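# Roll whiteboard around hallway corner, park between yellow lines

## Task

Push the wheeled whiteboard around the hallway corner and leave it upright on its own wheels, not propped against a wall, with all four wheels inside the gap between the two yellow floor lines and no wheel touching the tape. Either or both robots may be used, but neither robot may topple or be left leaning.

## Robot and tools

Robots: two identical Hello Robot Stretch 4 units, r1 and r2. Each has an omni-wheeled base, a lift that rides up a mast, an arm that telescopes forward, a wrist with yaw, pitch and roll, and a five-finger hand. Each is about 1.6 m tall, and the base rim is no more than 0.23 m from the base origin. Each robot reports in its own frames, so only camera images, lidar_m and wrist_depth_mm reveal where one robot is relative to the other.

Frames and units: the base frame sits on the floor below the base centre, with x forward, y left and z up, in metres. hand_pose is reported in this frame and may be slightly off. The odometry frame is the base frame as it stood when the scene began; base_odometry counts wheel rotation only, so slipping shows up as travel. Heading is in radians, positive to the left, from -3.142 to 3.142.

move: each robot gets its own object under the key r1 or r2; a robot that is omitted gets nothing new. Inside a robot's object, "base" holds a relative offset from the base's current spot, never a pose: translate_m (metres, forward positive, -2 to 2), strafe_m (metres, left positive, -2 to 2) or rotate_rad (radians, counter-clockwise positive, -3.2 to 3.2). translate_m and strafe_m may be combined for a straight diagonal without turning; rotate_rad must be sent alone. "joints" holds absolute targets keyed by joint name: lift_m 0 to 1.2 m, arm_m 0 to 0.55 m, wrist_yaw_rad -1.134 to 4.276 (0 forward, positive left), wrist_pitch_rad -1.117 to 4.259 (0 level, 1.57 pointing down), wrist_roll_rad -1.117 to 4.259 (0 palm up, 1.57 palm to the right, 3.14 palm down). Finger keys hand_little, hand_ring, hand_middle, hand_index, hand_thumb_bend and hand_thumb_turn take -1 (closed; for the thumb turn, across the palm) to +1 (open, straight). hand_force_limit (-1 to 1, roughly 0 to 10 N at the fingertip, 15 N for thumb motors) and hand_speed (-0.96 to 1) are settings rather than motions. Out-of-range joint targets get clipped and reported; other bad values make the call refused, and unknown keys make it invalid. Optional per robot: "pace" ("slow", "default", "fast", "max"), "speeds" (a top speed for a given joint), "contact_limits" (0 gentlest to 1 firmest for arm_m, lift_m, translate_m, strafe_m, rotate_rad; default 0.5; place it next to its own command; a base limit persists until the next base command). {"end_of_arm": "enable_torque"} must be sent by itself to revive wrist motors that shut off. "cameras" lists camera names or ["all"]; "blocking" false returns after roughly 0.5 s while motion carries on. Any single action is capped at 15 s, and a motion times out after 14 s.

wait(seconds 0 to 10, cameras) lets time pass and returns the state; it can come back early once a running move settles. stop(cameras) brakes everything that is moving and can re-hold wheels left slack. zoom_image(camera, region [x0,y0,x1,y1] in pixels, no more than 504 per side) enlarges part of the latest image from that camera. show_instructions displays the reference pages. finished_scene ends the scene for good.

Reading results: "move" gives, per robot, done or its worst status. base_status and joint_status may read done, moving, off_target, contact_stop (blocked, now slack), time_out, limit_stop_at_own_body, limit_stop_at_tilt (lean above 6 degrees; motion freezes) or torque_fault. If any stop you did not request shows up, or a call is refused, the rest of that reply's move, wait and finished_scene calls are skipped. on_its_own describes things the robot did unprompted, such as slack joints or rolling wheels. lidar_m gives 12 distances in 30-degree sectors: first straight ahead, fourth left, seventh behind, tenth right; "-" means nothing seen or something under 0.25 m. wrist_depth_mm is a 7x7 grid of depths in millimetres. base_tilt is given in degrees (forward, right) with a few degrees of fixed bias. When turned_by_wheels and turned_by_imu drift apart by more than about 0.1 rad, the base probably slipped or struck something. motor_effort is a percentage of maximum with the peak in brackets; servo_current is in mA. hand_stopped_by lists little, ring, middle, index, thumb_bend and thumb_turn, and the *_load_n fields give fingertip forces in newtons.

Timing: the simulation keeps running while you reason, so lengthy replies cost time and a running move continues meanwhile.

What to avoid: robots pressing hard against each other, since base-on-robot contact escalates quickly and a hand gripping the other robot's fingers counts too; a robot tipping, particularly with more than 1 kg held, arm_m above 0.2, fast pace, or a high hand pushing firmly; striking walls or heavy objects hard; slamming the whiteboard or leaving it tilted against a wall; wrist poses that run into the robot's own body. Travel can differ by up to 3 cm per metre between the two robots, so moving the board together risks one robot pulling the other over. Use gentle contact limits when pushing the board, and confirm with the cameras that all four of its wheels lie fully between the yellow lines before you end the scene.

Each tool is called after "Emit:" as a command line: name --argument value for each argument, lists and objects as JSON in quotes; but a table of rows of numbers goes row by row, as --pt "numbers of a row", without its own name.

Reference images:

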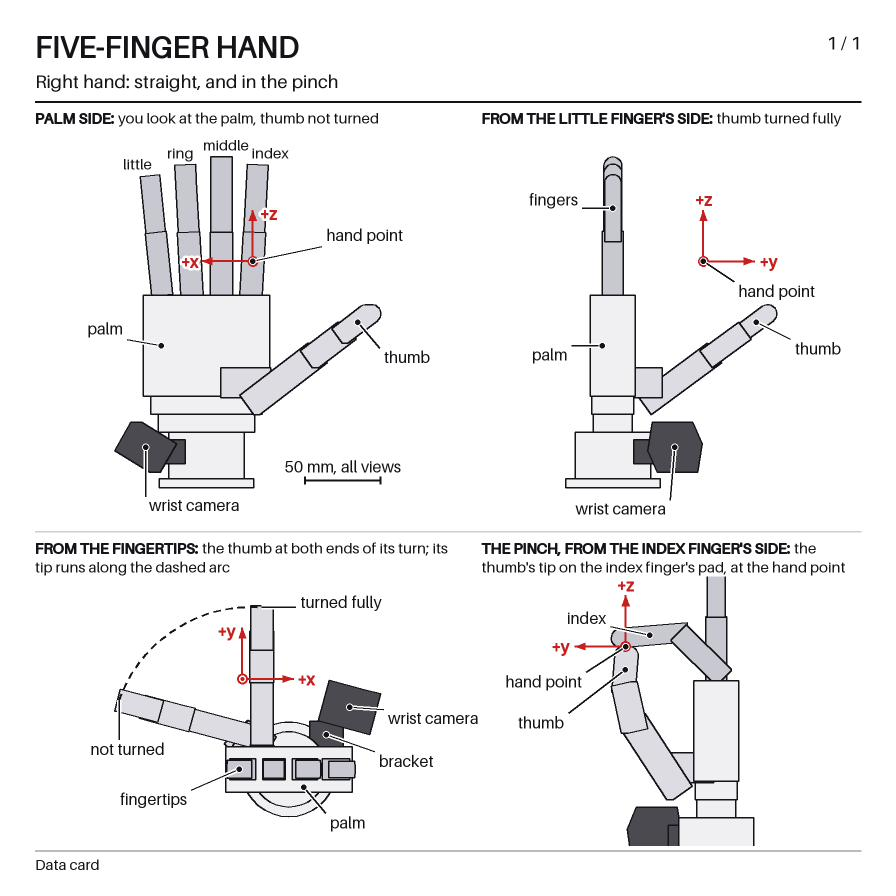

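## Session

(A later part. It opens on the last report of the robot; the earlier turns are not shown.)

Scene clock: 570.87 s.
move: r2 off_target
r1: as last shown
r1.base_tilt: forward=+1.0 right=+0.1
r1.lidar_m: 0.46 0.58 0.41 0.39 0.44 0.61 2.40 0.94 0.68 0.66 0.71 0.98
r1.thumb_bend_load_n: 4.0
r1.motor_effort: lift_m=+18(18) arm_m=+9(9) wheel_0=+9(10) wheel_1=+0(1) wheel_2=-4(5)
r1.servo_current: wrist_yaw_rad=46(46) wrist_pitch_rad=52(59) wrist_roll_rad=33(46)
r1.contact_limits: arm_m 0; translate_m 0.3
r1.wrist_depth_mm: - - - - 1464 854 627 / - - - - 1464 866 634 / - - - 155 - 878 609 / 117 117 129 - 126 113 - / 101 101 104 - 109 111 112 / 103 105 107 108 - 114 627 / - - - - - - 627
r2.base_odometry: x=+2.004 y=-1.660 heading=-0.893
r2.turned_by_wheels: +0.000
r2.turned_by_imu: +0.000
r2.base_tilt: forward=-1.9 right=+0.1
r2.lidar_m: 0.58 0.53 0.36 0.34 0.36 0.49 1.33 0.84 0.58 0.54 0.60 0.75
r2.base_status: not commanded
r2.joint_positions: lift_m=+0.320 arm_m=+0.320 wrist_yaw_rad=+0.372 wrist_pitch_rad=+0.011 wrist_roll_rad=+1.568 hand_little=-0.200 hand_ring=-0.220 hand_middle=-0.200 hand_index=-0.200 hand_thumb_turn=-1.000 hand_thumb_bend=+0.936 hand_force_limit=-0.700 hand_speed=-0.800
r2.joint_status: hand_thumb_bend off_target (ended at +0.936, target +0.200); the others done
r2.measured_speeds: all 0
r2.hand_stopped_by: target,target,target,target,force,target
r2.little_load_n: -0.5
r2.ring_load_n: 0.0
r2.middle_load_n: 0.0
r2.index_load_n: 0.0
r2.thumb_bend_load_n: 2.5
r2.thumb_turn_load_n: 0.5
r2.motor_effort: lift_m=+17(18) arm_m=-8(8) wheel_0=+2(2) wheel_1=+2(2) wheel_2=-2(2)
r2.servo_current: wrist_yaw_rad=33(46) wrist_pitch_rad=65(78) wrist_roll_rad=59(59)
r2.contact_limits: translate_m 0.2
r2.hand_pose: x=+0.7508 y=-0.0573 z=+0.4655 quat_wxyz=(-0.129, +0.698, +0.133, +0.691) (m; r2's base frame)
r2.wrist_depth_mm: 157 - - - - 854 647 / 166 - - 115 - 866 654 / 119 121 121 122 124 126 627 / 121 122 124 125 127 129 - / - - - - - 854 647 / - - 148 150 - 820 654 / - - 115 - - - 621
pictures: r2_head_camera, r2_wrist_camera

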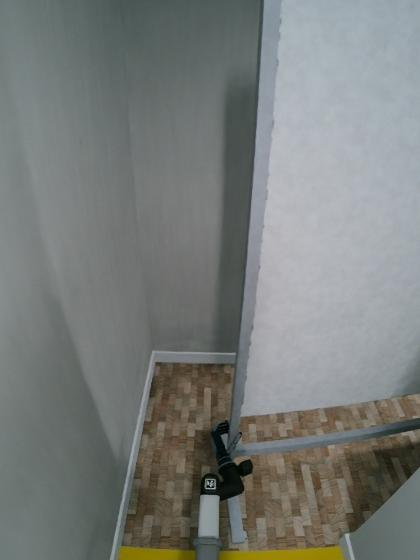

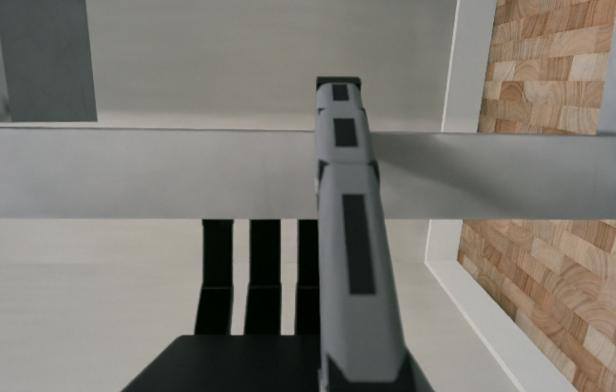

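Emit:
move --r1 '{"base": {"translate_m": 0.06, "strafe_m": -0.063}, "joints": {"wrist_yaw_rad": 0.33}, "speeds": {"wrist_yaw_rad": 0.06}, "pace": "slow", "contact_limits": {"translate_m": 0.3}}' --r2 '{"base": {"translate_m": -0.063, "strafe_m": 0.017}, "joints": {"wrist_yaw_rad": 0.436}, "speeds": {"wrist_yaw_rad": 0.08}, "pace": "slow", "contact_limits": {"translate_m": 0.3}}' --cameras '["r1_wrist_camera", "r2_wrist_camera"]'

Scene clock: 586.80 s.
move: r1 done; r2 done
r1.base_odometry: x=-1.205 y=-2.299 heading=-2.001
r1.turned_by_wheels: +0.000
r1.turned_by_imu: +0.000
r1.base_tilt: forward=+1.1 right=+0.1
r1.lidar_m: 0.48 0.68 0.49 0.46 0.50 0.69 2.29 0.85 0.62 0.59 0.63 0.88
r1.base_status: done
r1.joint_positions: lift_m=+0.320 arm_m=+0.120 wrist_yaw_rad=+0.330 wrist_pitch_rad=+0.003 wrist_roll_rad=+1.569 hand_little=-0.300 hand_ring=-0.300 hand_middle=-0.300 hand_index=-0.300 hand_thumb_turn=-1.000 hand_thumb_bend=+0.383 hand_force_limit=-0.700 hand_speed=-0.800
r1.joint_status: all done
r1.measured_speeds: all 0
r1.hand_stopped_by: target,target,target,target,force,target
r1.little_load_n: 0.0
r1.ring_load_n: 0.5
r1.middle_load_n: 0.0
r1.index_load_n: 0.0
r1.thumb_bend_load_n: 4.0
r1.thumb_turn_load_n: 2.0
r1.motor_effort: lift_m=+18(18) arm_m=+8(9) wheel_0=+7(13) wheel_1=+0(3) wheel_2=-7(13)
r1.servo_current: wrist_yaw_rad=39(65) wrist_pitch_rad=39(72) wrist_roll_rad=20(59)
r1.contact_limits: arm_m 0; translate_m 0.3
r1.hand_pose: x=+0.5477 y=-0.0679 z=+0.4673 quat_wxyz=(-0.115, +0.698, +0.117, +0.697) (m; r1's base frame)
r1.wrist_depth_mm: - - - - 1430 854 634 / - - - - 1499 854 634 / - - - 155 - 820 609 / 118 117 130 - 127 113 - / - 101 103 - 108 110 112 / 102 105 106 108 - 759 621 / - - - - - - 634
r2.base_odometry: x=+1.978 y=-1.600 heading=-0.892
r2.turned_by_wheels: +0.001
r2.turned_by_imu: +0.001
r2.base_tilt: forward=-1.9 right=+0.0
r2.lidar_m: 0.62 0.49 0.34 0.32 0.33 0.48 1.23 0.88 0.62 0.58 0.62 0.79
r2.base_status: done
r2.joint_positions: lift_m=+0.320 arm_m=+0.320 wrist_yaw_rad=+0.439 wrist_pitch_rad=+0.011 wrist_roll_rad=+1.568 hand_little=-0.200 hand_ring=-0.220 hand_middle=-0.199 hand_index=-0.200 hand_thumb_turn=-1.000 hand_thumb_bend=+0.936 hand_force_limit=-0.700 hand_speed=-0.800
r2.joint_status: all done
r2.measured_speeds: all 0
r2.hand_stopped_by: target,target,target,target,force,target
r2.little_load_n: 0.0
r2.ring_load_n: 0.0
r2.middle_load_n: 12.0
r2.index_load_n: 0.0
r2.thumb_bend_load_n: 2.0
r2.thumb_turn_load_n: 0.5
r2.motor_effort: lift_m=+17(18) arm_m=-8(8) wheel_0=+5(12) wheel_1=+0(7) wheel_2=+5(6)
r2.servo_current: wrist_yaw_rad=39(85) wrist_pitch_rad=59(85) wrist_roll_rad=46(65)
r2.contact_limits: translate_m 0.3
r2.hand_pose: x=+0.7541 y=-0.0396 z=+0.4656 quat_wxyz=(-0.152, +0.693, +0.156, +0.687) (m; r2's base frame)
r2.wrist_depth_mm: 157 - - - - 854 654 / 166 - - 115 - 854 647 / 120 121 122 123 126 139 148 / 123 124 126 128 129 132 569 / - - - - - 809 654 / - - 148 150 - - 627 / - - 115 - - - 535
pictures: r1_wrist_camera, r2_wrist_camera

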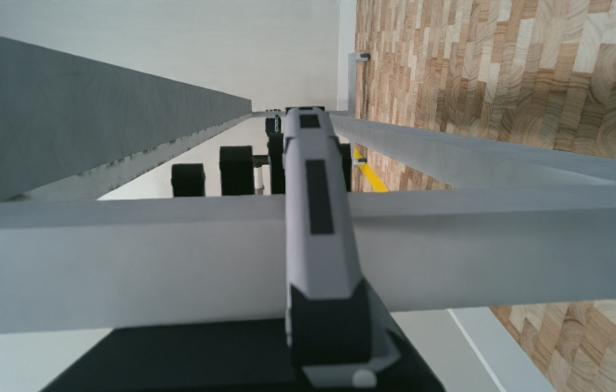

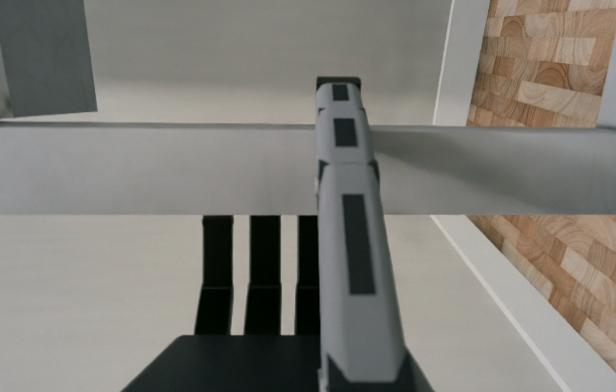

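Emit:
move --r1 '{"base": {"translate_m": 0.062, "strafe_m": -0.063}, "joints": {"wrist_yaw_rad": 0.38}, "speeds": {"wrist_yaw_rad": 0.06}, "pace": "slow", "contact_limits": {"translate_m": 0.3}}' --r2 '{"base": {"translate_m": -0.058, "strafe_m": 0.017}, "joints": {"wrist_yaw_rad": 0.5}, "speeds": {"wrist_yaw_rad": 0.08}, "pace": "slow", "contact_limits": {"translate_m": 0.3}}' --cameras '["r1_head_camera", "r1_wrist_camera", "r2_wrist_camera", "r2_head_camera"]'

Scene clock: 595.80 s.
move: r1 done; r2 done
r1.base_odometry: x=-1.288 y=-2.329 heading=-2.001
r1.turned_by_wheels: +0.000
r1.turned_by_imu: -0.001
r1.base_tilt: forward=+1.0 right=+0.1
r1.lidar_m: 0.48 0.73 0.55 0.53 0.56 0.79 2.01 0.76 0.57 0.53 0.55 0.82
r1.base_status: done
r1.joint_positions: lift_m=+0.320 arm_m=+0.120 wrist_yaw_rad=+0.378 wrist_pitch_rad=+0.003 wrist_roll_rad=+1.569 hand_little=-0.300 hand_ring=-0.300 hand_middle=-0.300 hand_index=-0.300 hand_thumb_turn=-1.000 hand_thumb_bend=+0.383 hand_force_limit=-0.700 hand_speed=-0.800
r1.joint_status: all done
r1.measured_speeds: all 0
r1.hand_stopped_by: target,target,target,target,force,target
r1.little_load_n: 0.0
r1.ring_load_n: 0.0
r1.middle_load_n: 0.0
r1.index_load_n: 0.0
r1.thumb_bend_load_n: 6.0
r1.thumb_turn_load_n: 2.5
r1.motor_effort: lift_m=+18(18) arm_m=+9(9) wheel_0=+8(13) wheel_1=+0(2) wheel_2=-12(16)
r1.servo_current: wrist_yaw_rad=39(85) wrist_pitch_rad=52(59) wrist_roll_rad=26(59)
r1.contact_limits: arm_m 0; translate_m 0.3
r1.hand_pose: x=+0.5507 y=-0.0556 z=+0.4673 quat_wxyz=(-0.132, +0.695, +0.134, +0.694) (m; r1's base frame)
r1.wrist_depth_mm: - - - - 1430 854 627 / - - - - 1464 866 634 / - - - 155 - 831 615 / 119 118 156 - 129 112 - / - 101 103 - 108 110 112 / 102 104 106 107 - 759 627 / - - - - - - 654
r2.base_odometry: x=+1.955 y=-1.544 heading=-0.890
r2.turned_by_wheels: +0.002
r2.turned_by_imu: +0.002
r2.base_tilt: forward=-1.8 right=+0.1
r2.lidar_m: 0.72 0.46 0.32 0.28 0.31 0.44 1.17 0.91 0.66 0.59 0.64 0.82
r2.base_status: done
r2.joint_positions: lift_m=+0.320 arm_m=+0.320 wrist_yaw_rad=+0.507 wrist_pitch_rad=+0.010 wrist_roll_rad=+1.568 hand_little=-0.200 hand_ring=-0.220 hand_middle=-0.199 hand_index=-0.200 hand_thumb_turn=-1.000 hand_thumb_bend=+0.935 hand_force_limit=-0.700 hand_speed=-0.800
r2.joint_status: all done
r2.measured_speeds: all 0
r2.hand_stopped_by: target,target,target,target,force,target
r2.little_load_n: 0.0
r2.ring_load_n: 0.0
r2.middle_load_n: 12.0
r2.index_load_n: 0.5
r2.thumb_bend_load_n: 0.0
r2.thumb_turn_load_n: 0.5
r2.motor_effort: lift_m=+18(18) arm_m=-8(8) wheel_0=+9(9) wheel_1=+2(3) wheel_2=+10(12)
r2.servo_current: wrist_yaw_rad=52(65) wrist_pitch_rad=65(91) wrist_roll_rad=59(59)
r2.contact_limits: translate_m 0.3
r2.hand_pose: x=+0.7562 y=-0.0218 z=+0.4656 quat_wxyz=(-0.175, +0.688, +0.179, +0.681) (m; r2's base frame)
r2.wrist_depth_mm: 157 - - - - 866 654 / 166 - - 116 1008 866 654 / 120 122 123 122 125 143 150 / 124 124 126 127 129 130 574 / - - - - - - 627 / - - 148 150 - - 549 / - - 115 - - - 496
pictures: r1_head_camera, r1_wrist_camera, r2_head_camera, r2_wrist_camera

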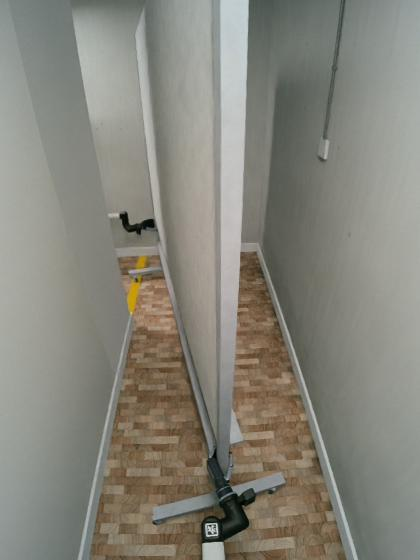

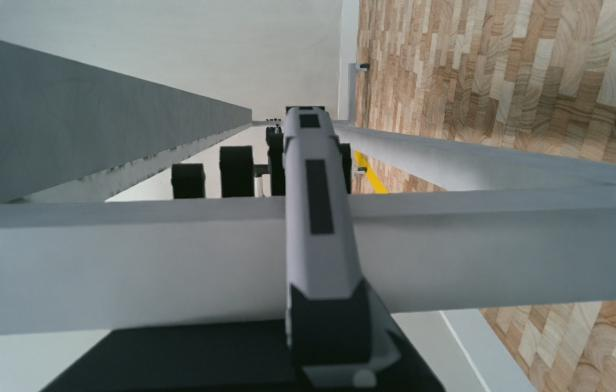

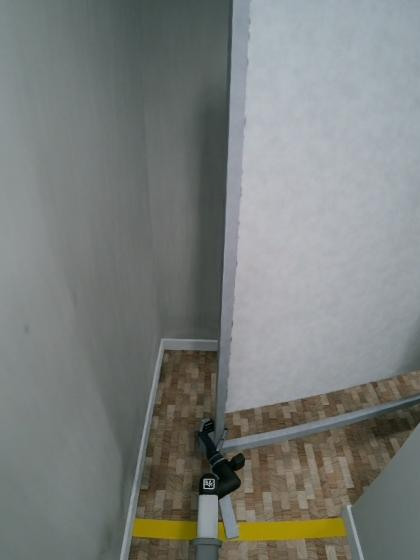

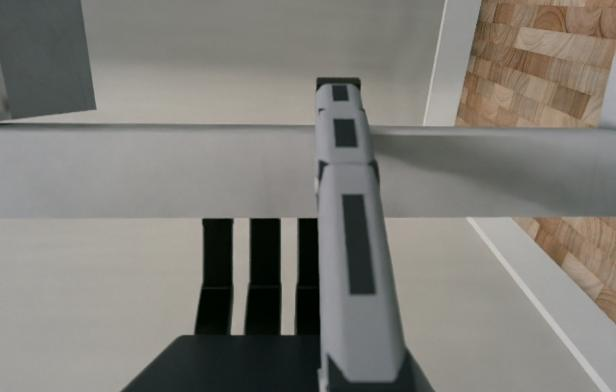

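Emit:
move --r1 '{"base": {"translate_m": 0.092, "strafe_m": -0.117}, "joints": {"wrist_yaw_rad": 0.48}, "speeds": {"wrist_yaw_rad": 0.07}, "pace": "slow", "contact_limits": {"translate_m": 0.3}}' --r2 '{"base": {"translate_m": -0.103, "strafe_m": -0.01}, "joints": {"wrist_yaw_rad": 0.6}, "speeds": {"wrist_yaw_rad": 0.1}, "pace": "slow", "contact_limits": {"translate_m": 0.3}}' --cameras '["r1_wrist_camera", "r2_wrist_camera"]'

Scene clock: 624.77 s.
move: r1 done; r2 done
r1.base_odometry: x=-1.432 y=-2.364 heading=-2.002
r1.turned_by_wheels: +0.000
r1.turned_by_imu: -0.001
r1.base_tilt: forward=+1.1 right=+0.1
r1.lidar_m: 0.47 0.92 0.65 0.63 0.66 0.96 1.61 0.62 0.44 0.42 0.44 0.61
r1.base_status: done
r1.joint_positions: lift_m=+0.320 arm_m=+0.120 wrist_yaw_rad=+0.475 wrist_pitch_rad=+0.003 wrist_roll_rad=+1.569 hand_little=-0.300 hand_ring=-0.300 hand_middle=-0.300 hand_index=-0.300 hand_thumb_turn=-1.000 hand_thumb_bend=+0.382 hand_force_limit=-0.700 hand_speed=-0.800
r1.joint_status: all done
r1.measured_speeds: all 0
r1.hand_stopped_by: target,target,target,target,force,target
r1.little_load_n: 0.0
r1.ring_load_n: 0.0
r1.middle_load_n: 0.0
r1.index_load_n: 0.0
r1.thumb_bend_load_n: 2.5
r1.thumb_turn_load_n: 2.0
r1.motor_effort: lift_m=+18(18) arm_m=+9(9) wheel_0=+1(14) wheel_1=+1(3) wheel_2=-6(19)
r1.servo_current: wrist_yaw_rad=52(98) wrist_pitch_rad=52(65) wrist_roll_rad=20(52)
r1.contact_limits: arm_m 0; translate_m 0.3
r1.hand_pose: x=+0.5548 y=-0.0301 z=+0.4673 quat_wxyz=(-0.165, +0.688, +0.167, +0.687) (m; r1's base frame)
r1.wrist_depth_mm: - - - - 1430 854 627 / - - - - 1464 854 634 / - - 445 154 1229 866 615 / - 120 156 - 114 112 - / 100 102 103 - 109 111 112 / 102 104 106 107 - 759 621 / - - - - - - 654
r2.base_odometry: x=+1.883 y=-1.471 heading=-0.890
r2.turned_by_wheels: +0.000
r2.turned_by_imu: +0.002
r2.base_tilt: forward=-1.9 right=+0.0
r2.lidar_m: 0.58 0.48 0.32 0.30 0.32 0.47 1.20 0.90 0.61 0.60 0.62 0.85
r2.base_status: done
r2.joint_positions: lift_m=+0.320 arm_m=+0.320 wrist_yaw_rad=+0.603 wrist_pitch_rad=+0.008 wrist_roll_rad=+1.568 hand_little=-0.200 hand_ring=-0.220 hand_middle=-0.200 hand_index=-0.200 hand_thumb_turn=-1.000 hand_thumb_bend=+0.935 hand_force_limit=-0.700 hand_speed=-0.800
r2.joint_status: all done
r2.measured_speeds: all 0
r2.hand_stopped_by: target,target,target,target,force,target
r2.little_load_n: 0.0
r2.ring_load_n: 0.0
r2.middle_load_n: 0.0
r2.index_load_n: 0.0
r2.thumb_bend_load_n: 0.0
r2.thumb_turn_load_n: 0.5
r2.motor_effort: lift_m=+18(18) arm_m=-7(8) wheel_0=+0(21) wheel_1=+2(9) wheel_2=+2(18)
r2.servo_current: wrist_yaw_rad=52(91) wrist_pitch_rad=65(78) wrist_roll_rad=59(72)
r2.contact_limits: translate_m 0.3
r2.hand_pose: x=+0.7571 y=+0.0039 z=+0.4661 quat_wxyz=(-0.208, +0.678, +0.212, +0.673) (m; r2's base frame)
r2.wrist_depth_mm: 156 - - - 1060 854 654 / 157 - - 116 1118 931 654 / 156 - - - - 842 654 / 149 - - - - 809 654 / 116 127 118 119 - 122 - / 118 120 121 122 - 125 - / - - 115 - - - -
pictures: r1_wrist_camera, r2_wrist_camera

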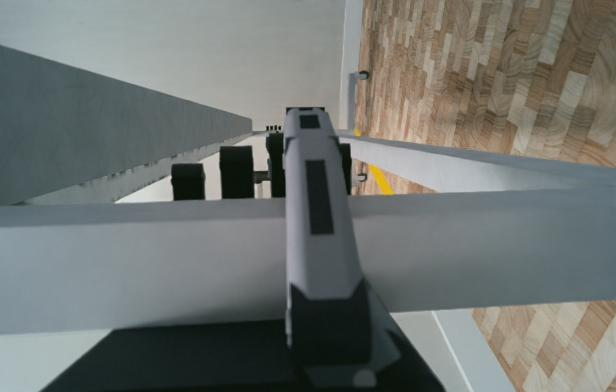

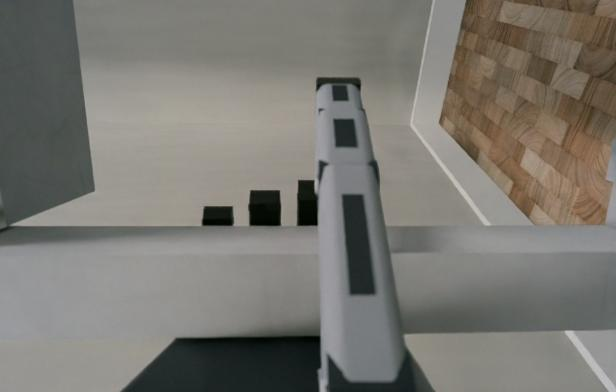

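Emit:
move --r1 '{"base": {"translate_m": 0.105, "strafe_m": -0.105}, "joints": {"wrist_yaw_rad": 0.61}, "speeds": {"wrist_yaw_rad": 0.09}, "pace": "slow", "contact_limits": {"translate_m": 0.3}}' --r2 '{"base": {"translate_m": -0.102, "strafe_m": -0.033}, "joints": {"wrist_yaw_rad": 0.7}, "speeds": {"wrist_yaw_rad": 0.1}, "pace": "slow", "contact_limits": {"translate_m": 0.3}}' --cameras '["r1_wrist_camera", "r2_wrist_camera", "r1_head_camera", "r2_head_camera", "r1_head_right_camera"]'

Scene clock: 635.87 s.
move: r1 done; r2 contact_stop
r1.base_odometry: x=-1.571 y=-2.415 heading=-2.002
r1.turned_by_wheels: +0.000
r1.turned_by_imu: +0.000
r1.base_tilt: forward=+1.1 right=+0.1
r1.lidar_m: 0.48 1.04 0.77 0.74 0.79 1.09 1.20 0.46 0.32 0.32 0.33 0.49
r1.base_status: done
r1.joint_positions: lift_m=+0.320 arm_m=+0.120 wrist_yaw_rad=+0.611 wrist_pitch_rad=+0.003 wrist_roll_rad=+1.569 hand_little=-0.300 hand_ring=-0.300 hand_middle=-0.300 hand_index=-0.300 hand_thumb_turn=-1.000 hand_thumb_bend=+0.383 hand_force_limit=-0.700 hand_speed=-0.800
r1.joint_status: all done
r1.measured_speeds: all 0
r1.hand_stopped_by: target,target,target,target,force,target
r1.little_load_n: 0.0
r1.ring_load_n: 0.0
r1.middle_load_n: 0.0
r1.index_load_n: 0.0
r1.thumb_bend_load_n: 5.5
r1.thumb_turn_load_n: 3.0
r1.motor_effort: lift_m=+18(18) arm_m=+9(9) wheel_0=+8(12) wheel_1=-1(3) wheel_2=-6(15)
r1.servo_current: wrist_yaw_rad=20(91) wrist_pitch_rad=33(65) wrist_roll_rad=33(52)
r1.contact_limits: arm_m 0; translate_m 0.3
r1.hand_pose: x=+0.5565 y=+0.0061 z=+0.4673 quat_wxyz=(-0.212, +0.675, +0.214, +0.674) (m; r1's base frame)
r1.wrist_depth_mm: - - - - 1464 842 634 / - - - - 1499 854 627 / - - - 155 - 820 615 / 117 116 129 - 126 113 - / - 101 103 - 108 110 112 / 102 105 106 108 - 750 627 / - - - - - - 654
r2.base_odometry: x=+1.795 y=-1.405 heading=-0.811
r2.turned_by_wheels: +0.078
r2.turned_by_imu: +0.080
r2.base_tilt: forward=-1.9 right=+0.1
r2.lidar_m: 0.58 0.47 0.35 0.33 0.37 0.55 1.81 0.77 0.59 0.57 0.61 0.82
r2.base_status: translate_m contact_stop (by the wheels' count: -0.106 of -0.102); strafe_m contact_stop (by the wheels' count: -0.027 of -0.033)
r2.joint_positions: lift_m=+0.320 arm_m=+0.320 wrist_yaw_rad=+0.703 wrist_pitch_rad=+0.008 wrist_roll_rad=+1.569 hand_little=-0.200 hand_ring=-0.220 hand_middle=-0.200 hand_index=-0.200 hand_thumb_turn=-1.000 hand_thumb_bend=+0.935 hand_force_limit=-0.700 hand_speed=-0.800
r2.joint_status: all done
r2.measured_speeds: all 0
r2.hand_stopped_by: target,target,target,target,force,target
r2.little_load_n: 0.5
r2.ring_load_n: 0.0
r2.middle_load_n: 0.0
r2.index_load_n: 0.0
r2.thumb_bend_load_n: 0.0
r2.thumb_turn_load_n: 0.5
r2.on_its_own: the wheels are slack since a contact_stop
r2.motor_effort: lift_m=+18(18) arm_m=-7(8) wheel_0=+0(21) wheel_1=+0(8) wheel_2=+0(16)
r2.servo_current: wrist_yaw_rad=39(72) wrist_pitch_rad=72(85) wrist_roll_rad=39(65)
r2.contact_limits: translate_m 0.3
r2.hand_pose: x=+0.7553 y=+0.0304 z=+0.4661 quat_wxyz=(-0.242, +0.666, +0.245, +0.661) (m; r2's base frame)
r2.wrist_depth_mm: 149 - - - - 917 654 / 157 - - 116 - 809 661 / 157 - - - - - 627 / 116 112 118 119 - 118 - / 114 115 116 118 - 121 - / - - 146 147 - - - / - - 115 - - - -
pictures: r1_head_camera, r1_head_right_camera, r1_wrist_camera, r2_head_camera, r2_wrist_camera

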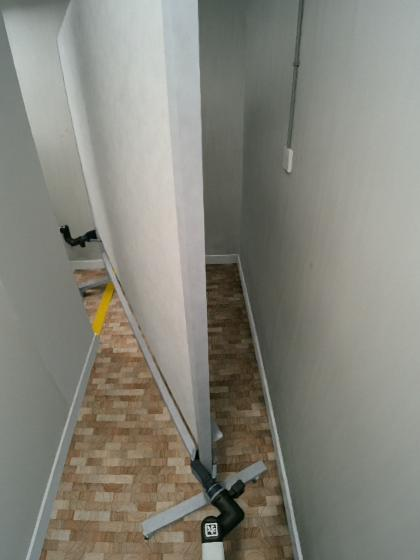

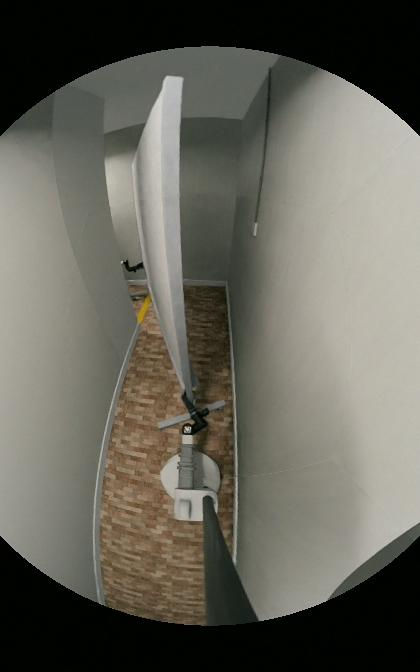

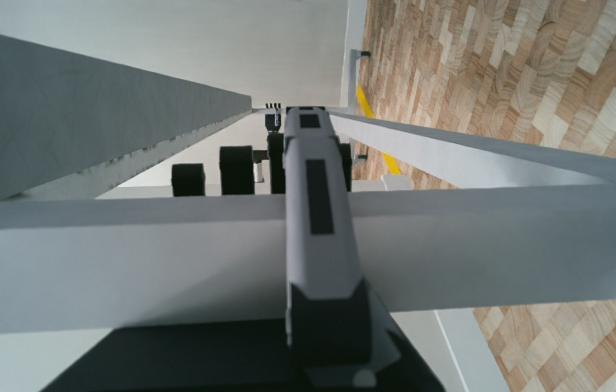

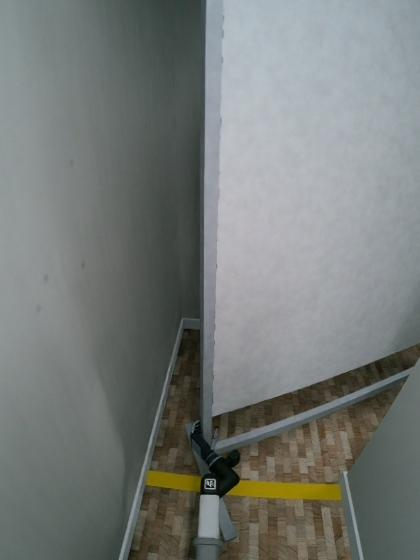

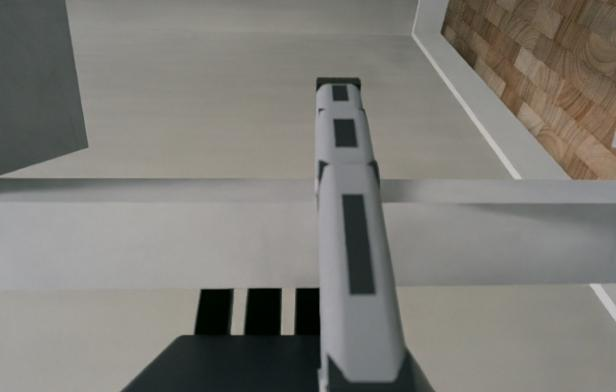

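Emit:
move --r1 '{"base": {"translate_m": 0.0705, "strafe_m": -0.015}, "joints": {"wrist_yaw_rad": 0.635}, "speeds": {"wrist_yaw_rad": 0.05}, "pace": "slow", "contact_limits": {"translate_m": 0.3}}' --r2 '{"base": {"translate_m": -0.09, "strafe_m": -0.004}, "joints": {"wrist_yaw_rad": 0.765}, "speeds": {"wrist_yaw_rad": 0.07}, "pace": "slow", "contact_limits": {"translate_m": 0.4}}' --cameras '["r1_wrist_camera", "r2_wrist_camera", "r1_head_camera", "r2_head_camera"]'

Scene clock: 685.27 s.
move: r1 done; r2 done
r1.base_odometry: x=-1.614 y=-2.472 heading=-2.002
r1.turned_by_wheels: +0.000
r1.turned_by_imu: +0.000
r1.base_tilt: forward=+1.1 right=+0.1
r1.lidar_m: 0.48 1.03 0.78 0.75 0.80 1.10 1.16 0.43 0.34 0.31 0.34 0.47
r1.base_status: done
r1.joint_positions: lift_m=+0.320 arm_m=+0.120 wrist_yaw_rad=+0.631 wrist_pitch_rad=+0.003 wrist_roll_rad=+1.569 hand_little=-0.300 hand_ring=-0.300 hand_middle=-0.300 hand_index=-0.300 hand_thumb_turn=-1.000 hand_thumb_bend=+0.383 hand_force_limit=-0.700 hand_speed=-0.800
r1.joint_status: all done
r1.measured_speeds: all 0
r1.hand_stopped_by: target,target,target,target,force,target
r1.little_load_n: 0.0
r1.ring_load_n: 0.0
r1.middle_load_n: 0.0
r1.index_load_n: 0.0
r1.thumb_bend_load_n: 3.5
r1.thumb_turn_load_n: 2.5
r1.motor_effort: lift_m=+18(18) arm_m=+8(9) wheel_0=+3(12) wheel_1=+5(7) wheel_2=-7(15)
r1.servo_current: wrist_yaw_rad=39(72) wrist_pitch_rad=39(65) wrist_roll_rad=20(52)
r1.contact_limits: arm_m 0; translate_m 0.3
r1.hand_pose: x=+0.5563 y=+0.0115 z=+0.4673 quat_wxyz=(-0.219, +0.673, +0.221, +0.672) (m; r1's base frame)
r1.wrist_depth_mm: - - - - 1464 854 634 / - - - - 1464 866 634 / - - 442 155 1229 820 615 / 122 120 156 - 115 112 - / 100 101 103 - 108 110 112 / 102 104 106 107 - 750 621 / - - - - - - 654
r2.base_odometry: x=+1.730 y=-1.343 heading=-0.811
r2.turned_by_wheels: +0.001
r2.turned_by_imu: +0.002
r2.base_tilt: forward=-1.9 right=+0.1
r2.lidar_m: 0.65 0.47 0.35 0.32 0.35 0.55 1.89 0.78 0.59 0.55 0.61 0.88
r2.base_status: done
r2.joint_positions: lift_m=+0.320 arm_m=+0.320 wrist_yaw_rad=+0.767 wrist_pitch_rad=+0.008 wrist_roll_rad=+1.569 hand_little=-0.200 hand_ring=-0.220 hand_middle=-0.200 hand_index=-0.199 hand_thumb_turn=-1.000 hand_thumb_bend=+0.935 hand_force_limit=-0.700 hand_speed=-0.800
r2.joint_status: all done
r2.measured_speeds: all 0
r2.hand_stopped_by: target,target,target,target,force,target
r2.little_load_n: 0.0
r2.ring_load_n: 0.0
r2.middle_load_n: 0.0
r2.index_load_n: 10.0
r2.thumb_bend_load_n: 0.0
r2.thumb_turn_load_n: 0.0
r2.motor_effort: lift_m=+18(18) arm_m=-7(7) wheel_0=+4(8) wheel_1=+0(6) wheel_2=+7(12)
r2.servo_current: wrist_yaw_rad=33(65) wrist_pitch_rad=59(78) wrist_roll_rad=39(65)
r2.contact_limits: translate_m 0.4
r2.hand_pose: x=+0.7529 y=+0.0471 z=+0.4661 quat_wxyz=(-0.263, +0.658, +0.266, +0.653) (m; r2's base frame)
r2.wrist_depth_mm: 155 - - - - 820 661 / 155 - - 116 - - 627 / 156 - - - - - 603 / 121 120 121 124 126 125 - / 122 122 124 125 - 129 - / - - 148 150 - - - / - - 115 - - - -
pictures: r1_head_camera, r1_wrist_camera, r2_head_camera, r2_wrist_camera

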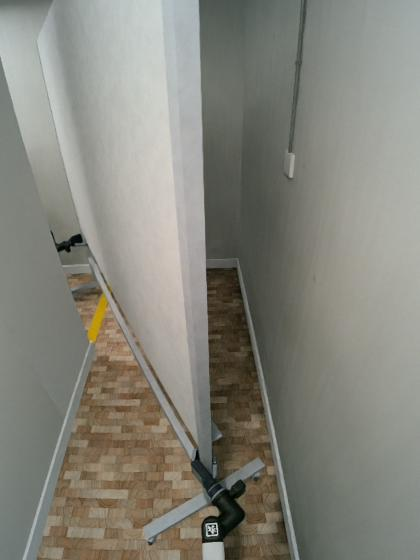

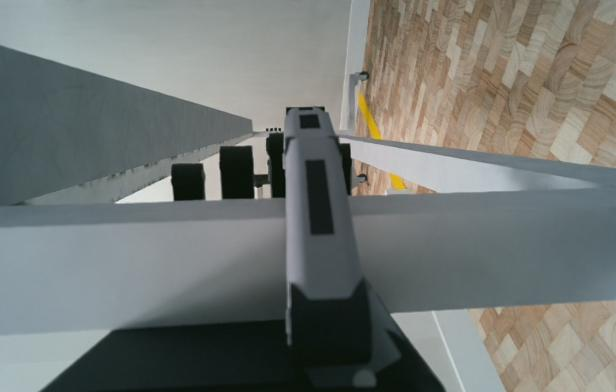

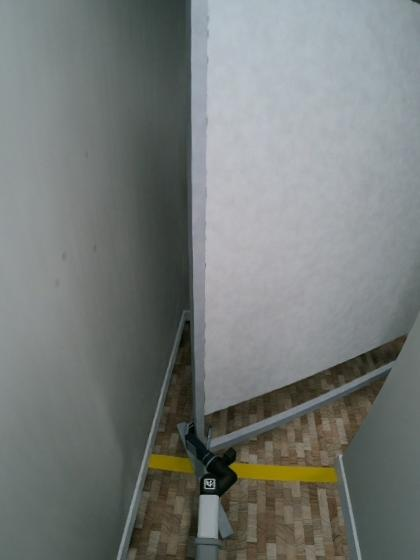

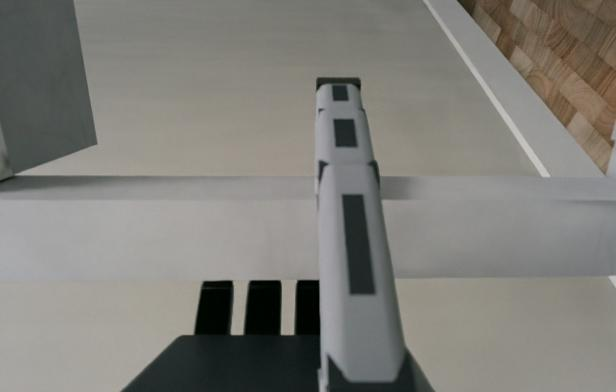

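Emit:
zoom_image --camera "r2_head_camera" --region '[120, 300, 300, 560]'

Emit:
zoom_image --camera "r1_head_camera" --region '[40, 240, 320, 560]'

Scaled by 1.938 from the camera's 420x560 image, which has a finer 1200x1600 frame.

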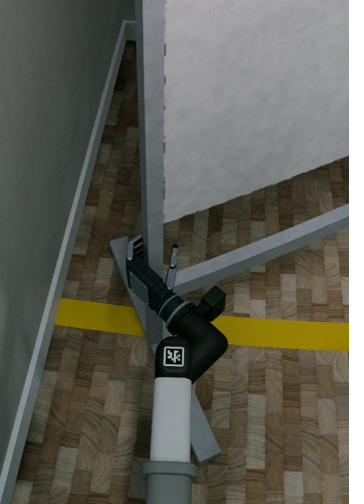

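Scaled by 1.575 from the camera's 420x560 image, which has a finer 1200x1600 frame.

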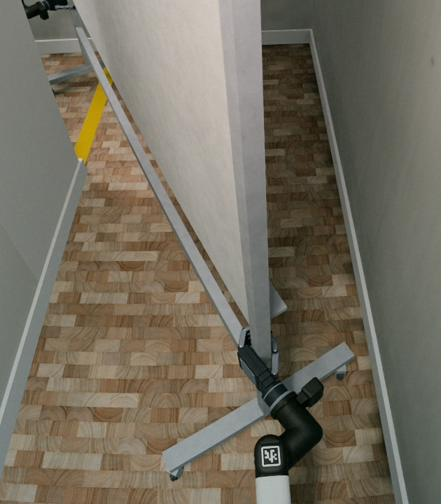

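Emit:
move --r1 '{"base": {"translate_m": 0.071, "strafe_m": -0.014}, "joints": {"wrist_yaw_rad": 0.66}, "speeds": {"wrist_yaw_rad": 0.05}, "pace": "slow", "contact_limits": {"translate_m": 0.3}}' --r2 '{"base": {"translate_m": -0.088, "strafe_m": -0.006}, "joints": {"wrist_yaw_rad": 0.83}, "speeds": {"wrist_yaw_rad": 0.07}, "pace": "slow", "contact_limits": {"translate_m": 0.4}}' --cameras '["r2_wrist_camera"]'

Emit:
move --r1 '{"base": {"translate_m": 0.0785, "strafe_m": -0.011}, "pace": "slow", "contact_limits": {"translate_m": 0.3}}' --r2 '{"base": {"translate_m": -0.077, "strafe_m": -0.012}, "joints": {"wrist_yaw_rad": 0.895}, "speeds": {"wrist_yaw_rad": 0.08}, "pace": "slow", "contact_limits": {"translate_m": 0.4}}' --cameras '["r1_wrist_camera", "r2_wrist_camera", "r1_head_camera", "r2_head_camera"]'

Emit:
zoom_image --camera "r2_head_camera" --region '[120, 300, 300, 560]'

Emit:
zoom_image --camera "r1_head_camera" --region '[0, 240, 320, 560]'

Scene clock: 709.43 s.
move: r1 done; r2 done
r1.base_odometry: x=-1.656 y=-2.531 heading=-2.002
r1.turned_by_wheels: +0.000
r1.turned_by_imu: -0.001
r1.base_tilt: forward=+1.1 right=+0.1
r1.lidar_m: 0.48 0.89 0.79 0.76 0.81 1.15 1.10 0.42 0.30 0.28 0.31 0.45
r1.base_status: done
r1.joint_positions: lift_m=+0.320 arm_m=+0.120 wrist_yaw_rad=+0.656 wrist_pitch_rad=+0.003 wrist_roll_rad=+1.569 hand_little=-0.300 hand_ring=-0.300 hand_middle=-0.300 hand_index=-0.300 hand_thumb_turn=-1.000 hand_thumb_bend=+0.383 hand_force_limit=-0.700 hand_speed=-0.800
r1.joint_status: all done
r1.measured_speeds: all 0
r1.hand_stopped_by: target,target,target,target,force,target
r1.little_load_n: 0.0
r1.ring_load_n: 0.0
r1.middle_load_n: 0.0
r1.index_load_n: 0.0
r1.thumb_bend_load_n: 3.5
r1.thumb_turn_load_n: 2.0
r1.motor_effort: lift_m=+18(18) arm_m=+9(9) wheel_0=+3(8) wheel_1=+4(7) wheel_2=-8(17)
r1.servo_current: wrist_yaw_rad=46(78) wrist_pitch_rad=59(65) wrist_roll_rad=20(52)
r1.contact_limits: arm_m 0; translate_m 0.3
r1.hand_pose: x=+0.5559 y=+0.0179 z=+0.4673 quat_wxyz=(-0.227, +0.670, +0.229, +0.669) (m; r1's base frame)
r1.wrist_depth_mm: - - - - 1430 854 627 / - - - - 1430 866 634 / - - - 155 1255 866 634 / - 124 156 - 107 112 - / - 101 103 - 108 110 112 / 101 103 105 107 - 750 597 / - - - - - - 654
r2.base_odometry: x=+1.665 y=-1.283 heading=-0.810
r2.turned_by_wheels: +0.001
r2.turned_by_imu: +0.002
r2.base_tilt: forward=-1.9 right=+0.0
r2.lidar_m: 0.58 0.49 0.36 0.33 0.37 0.57 2.30 0.77 0.56 0.53 0.59 0.84
r2.base_status: done
r2.joint_positions: lift_m=+0.320 arm_m=+0.320 wrist_yaw_rad=+0.832 wrist_pitch_rad=+0.008 wrist_roll_rad=+1.569 hand_little=-0.200 hand_ring=-0.220 hand_middle=-0.200 hand_index=-0.199 hand_thumb_turn=-1.000 hand_thumb_bend=+0.935 hand_force_limit=-0.700 hand_speed=-0.800
r2.joint_status: all done
r2.measured_speeds: all 0
r2.hand_stopped_by: target,target,target,target,force,target
r2.little_load_n: 0.0
r2.ring_load_n: 0.0
r2.middle_load_n: 0.0
r2.index_load_n: 8.0
r2.thumb_bend_load_n: 0.0
r2.thumb_turn_load_n: 0.5
r2.motor_effort: lift_m=+18(18) arm_m=-7(8) wheel_0=+4(8) wheel_1=-2(4) wheel_2=+7(11)
r2.servo_current: wrist_yaw_rad=39(65) wrist_pitch_rad=52(78) wrist_roll_rad=52(65)
r2.contact_limits: translate_m 0.4
r2.hand_pose: x=+0.7493 y=+0.0640 z=+0.4661 quat_wxyz=(-0.284, +0.649, +0.287, +0.645) (m; r2's base frame)
r2.wrist_depth_mm: 155 - - - - - 668 / 156 - - 116 - - 634 / 155 - - - - - - / 128 129 130 131 - 133 512 / 120 121 122 123 - 126 - / 125 127 143 146 - - - / - - 115 - - - -
pictures: r2_wrist_camera

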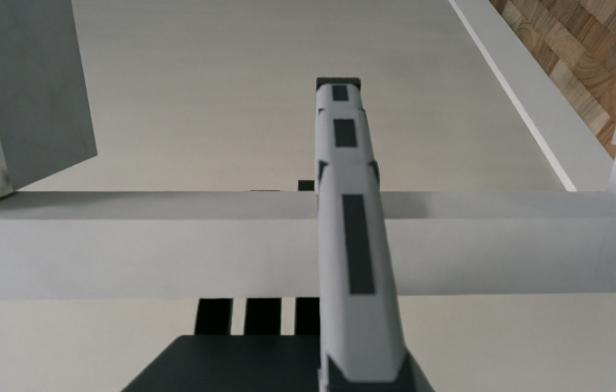

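Scene clock: 711.50 s.
move: r1 done; r2 done
r1.base_odometry: x=-1.699 y=-2.597 heading=-2.002
r1.turned_by_wheels: +0.000
r1.turned_by_imu: +0.000
r1.base_tilt: forward=+1.1 right=+0.1
r1.lidar_m: 0.48 0.82 0.80 0.78 0.82 1.16 1.12 0.40 0.29 0.29 0.30 0.44
r1.base_status: done
r1.joint_positions: lift_m=+0.320 arm_m=+0.120 wrist_yaw_rad=+0.656 wrist_pitch_rad=+0.003 wrist_roll_rad=+1.569 hand_little=-0.300 hand_ring=-0.300 hand_middle=-0.300 hand_index=-0.300 hand_thumb_turn=-1.000 hand_thumb_bend=+0.383 hand_force_limit=-0.700 hand_speed=-0.800
r1.joint_status: not commanded
r1.measured_speeds: all 0
r1.hand_stopped_by: target,target,target,target,force,target
r1.little_load_n: 0.0
r1.ring_load_n: 0.0
r1.middle_load_n: 0.0
r1.index_load_n: 0.0
r1.thumb_bend_load_n: 5.0
r1.thumb_turn_load_n: 2.5
r1.motor_effort: lift_m=+18(18) arm_m=+9(9) wheel_0=+4(8) wheel_1=+5(8) wheel_2=-9(16)
r1.servo_current: wrist_yaw_rad=39(59) wrist_pitch_rad=39(65) wrist_roll_rad=7(59)
r1.contact_limits: arm_m 0; translate_m 0.3
r1.hand_pose: x=+0.5559 y=+0.0179 z=+0.4673 quat_wxyz=(-0.227, +0.670, +0.229, +0.669) (m; r1's base frame)
r1.wrist_depth_mm: - - - - 1464 842 627 / - - - - 1464 866 634 / - - - 155 1229 866 634 / - - 157 - 119 114 591 / - 101 102 - 107 109 111 / - 102 103 - - 750 597 / - - - - - - 647
r2.base_odometry: x=+1.603 y=-1.236 heading=-0.809
r2.turned_by_wheels: +0.001
r2.turned_by_imu: +0.002
r2.base_tilt: forward=-1.9 right=+0.1
r2.lidar_m: 0.56 0.50 0.36 0.36 0.40 0.60 2.14 0.72 0.57 0.53 0.57 0.84
r2.base_status: done
r2.joint_positions: lift_m=+0.320 arm_m=+0.320 wrist_yaw_rad=+0.897 wrist_pitch_rad=+0.008 wrist_roll_rad=+1.569 hand_little=-0.200 hand_ring=-0.220 hand_middle=-0.200 hand_index=-0.199 hand_thumb_turn=-1.000 hand_thumb_bend=+0.935 hand_force_limit=-0.700 hand_speed=-0.800
r2.joint_status: all done
r2.measured_speeds: all 0
r2.hand_stopped_by: target,target,target,target,force,target
r2.little_load_n: 0.0
r2.ring_load_n: 0.0
r2.middle_load_n: 0.0
r2.index_load_n: 4.5
r2.thumb_bend_load_n: 0.0
r2.thumb_turn_load_n: 0.0
r2.motor_effort: lift_m=+17(18) arm_m=-7(7) wheel_0=+6(8) wheel_1=+0(6) wheel_2=+6(12)
r2.servo_current: wrist_yaw_rad=33(72) wrist_pitch_rad=65(91) wrist_roll_rad=59(65)
r2.contact_limits: translate_m 0.4
r2.hand_pose: x=+0.7446 y=+0.0806 z=+0.4661 quat_wxyz=(-0.305, +0.639, +0.308, +0.635) (m; r2's base frame)
r2.wrist_depth_mm: 147 - - - - - 634 / 155 - - 116 - - 603 / 155 - - - - - 539 / 148 - - - - - 496 / 121 129 122 123 - 125 - / 123 125 126 128 - 128 - / - - 115 - - - -
pictures: r1_head_camera, r1_wrist_camera, r2_head_camera, r2_wrist_camera

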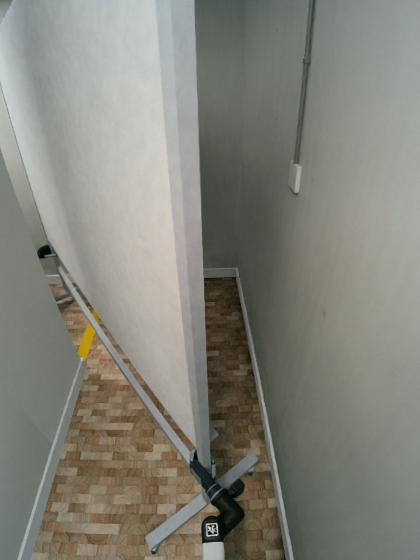

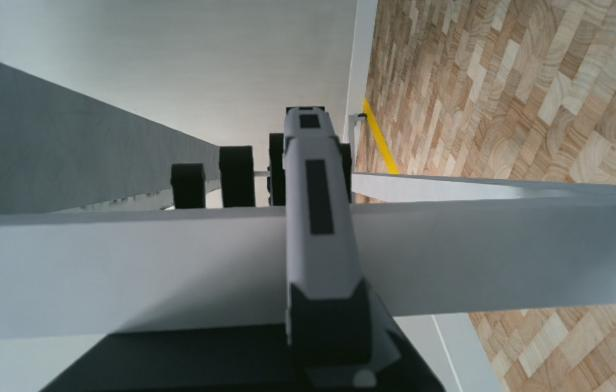

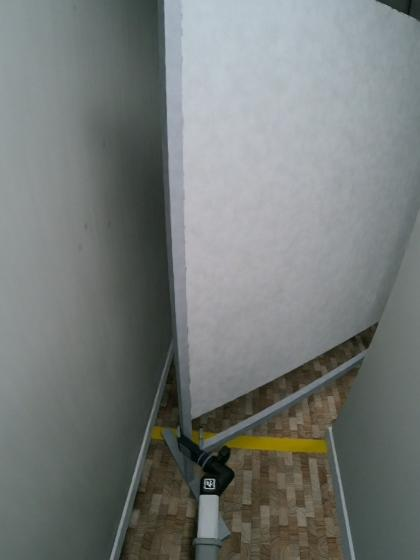

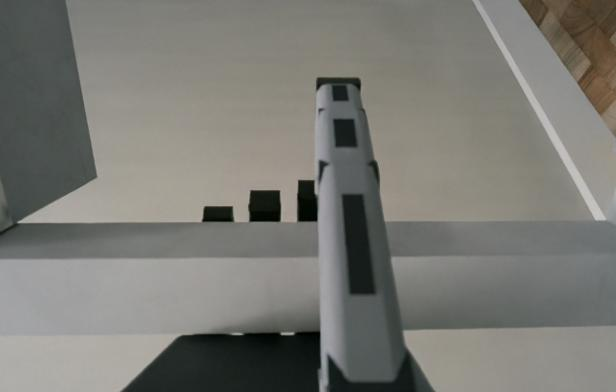

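Scaled by 1.938 from the camera's 420x560 image, which has a finer 1200x1600 frame.

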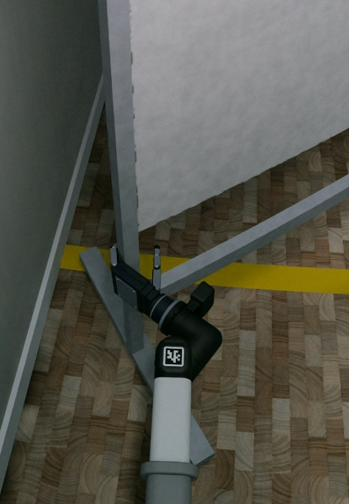

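Scaled by 1.575 from the camera's 420x560 image, which has a finer 1200x1600 frame.

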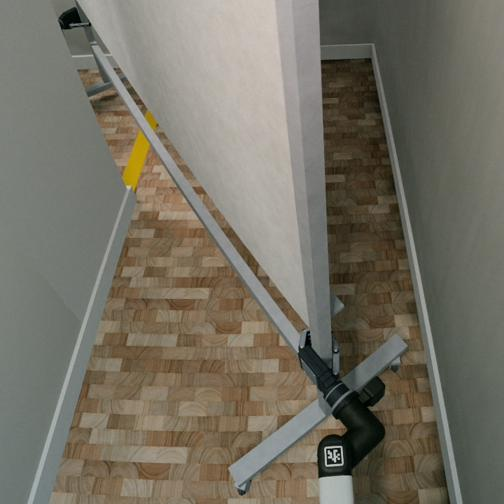

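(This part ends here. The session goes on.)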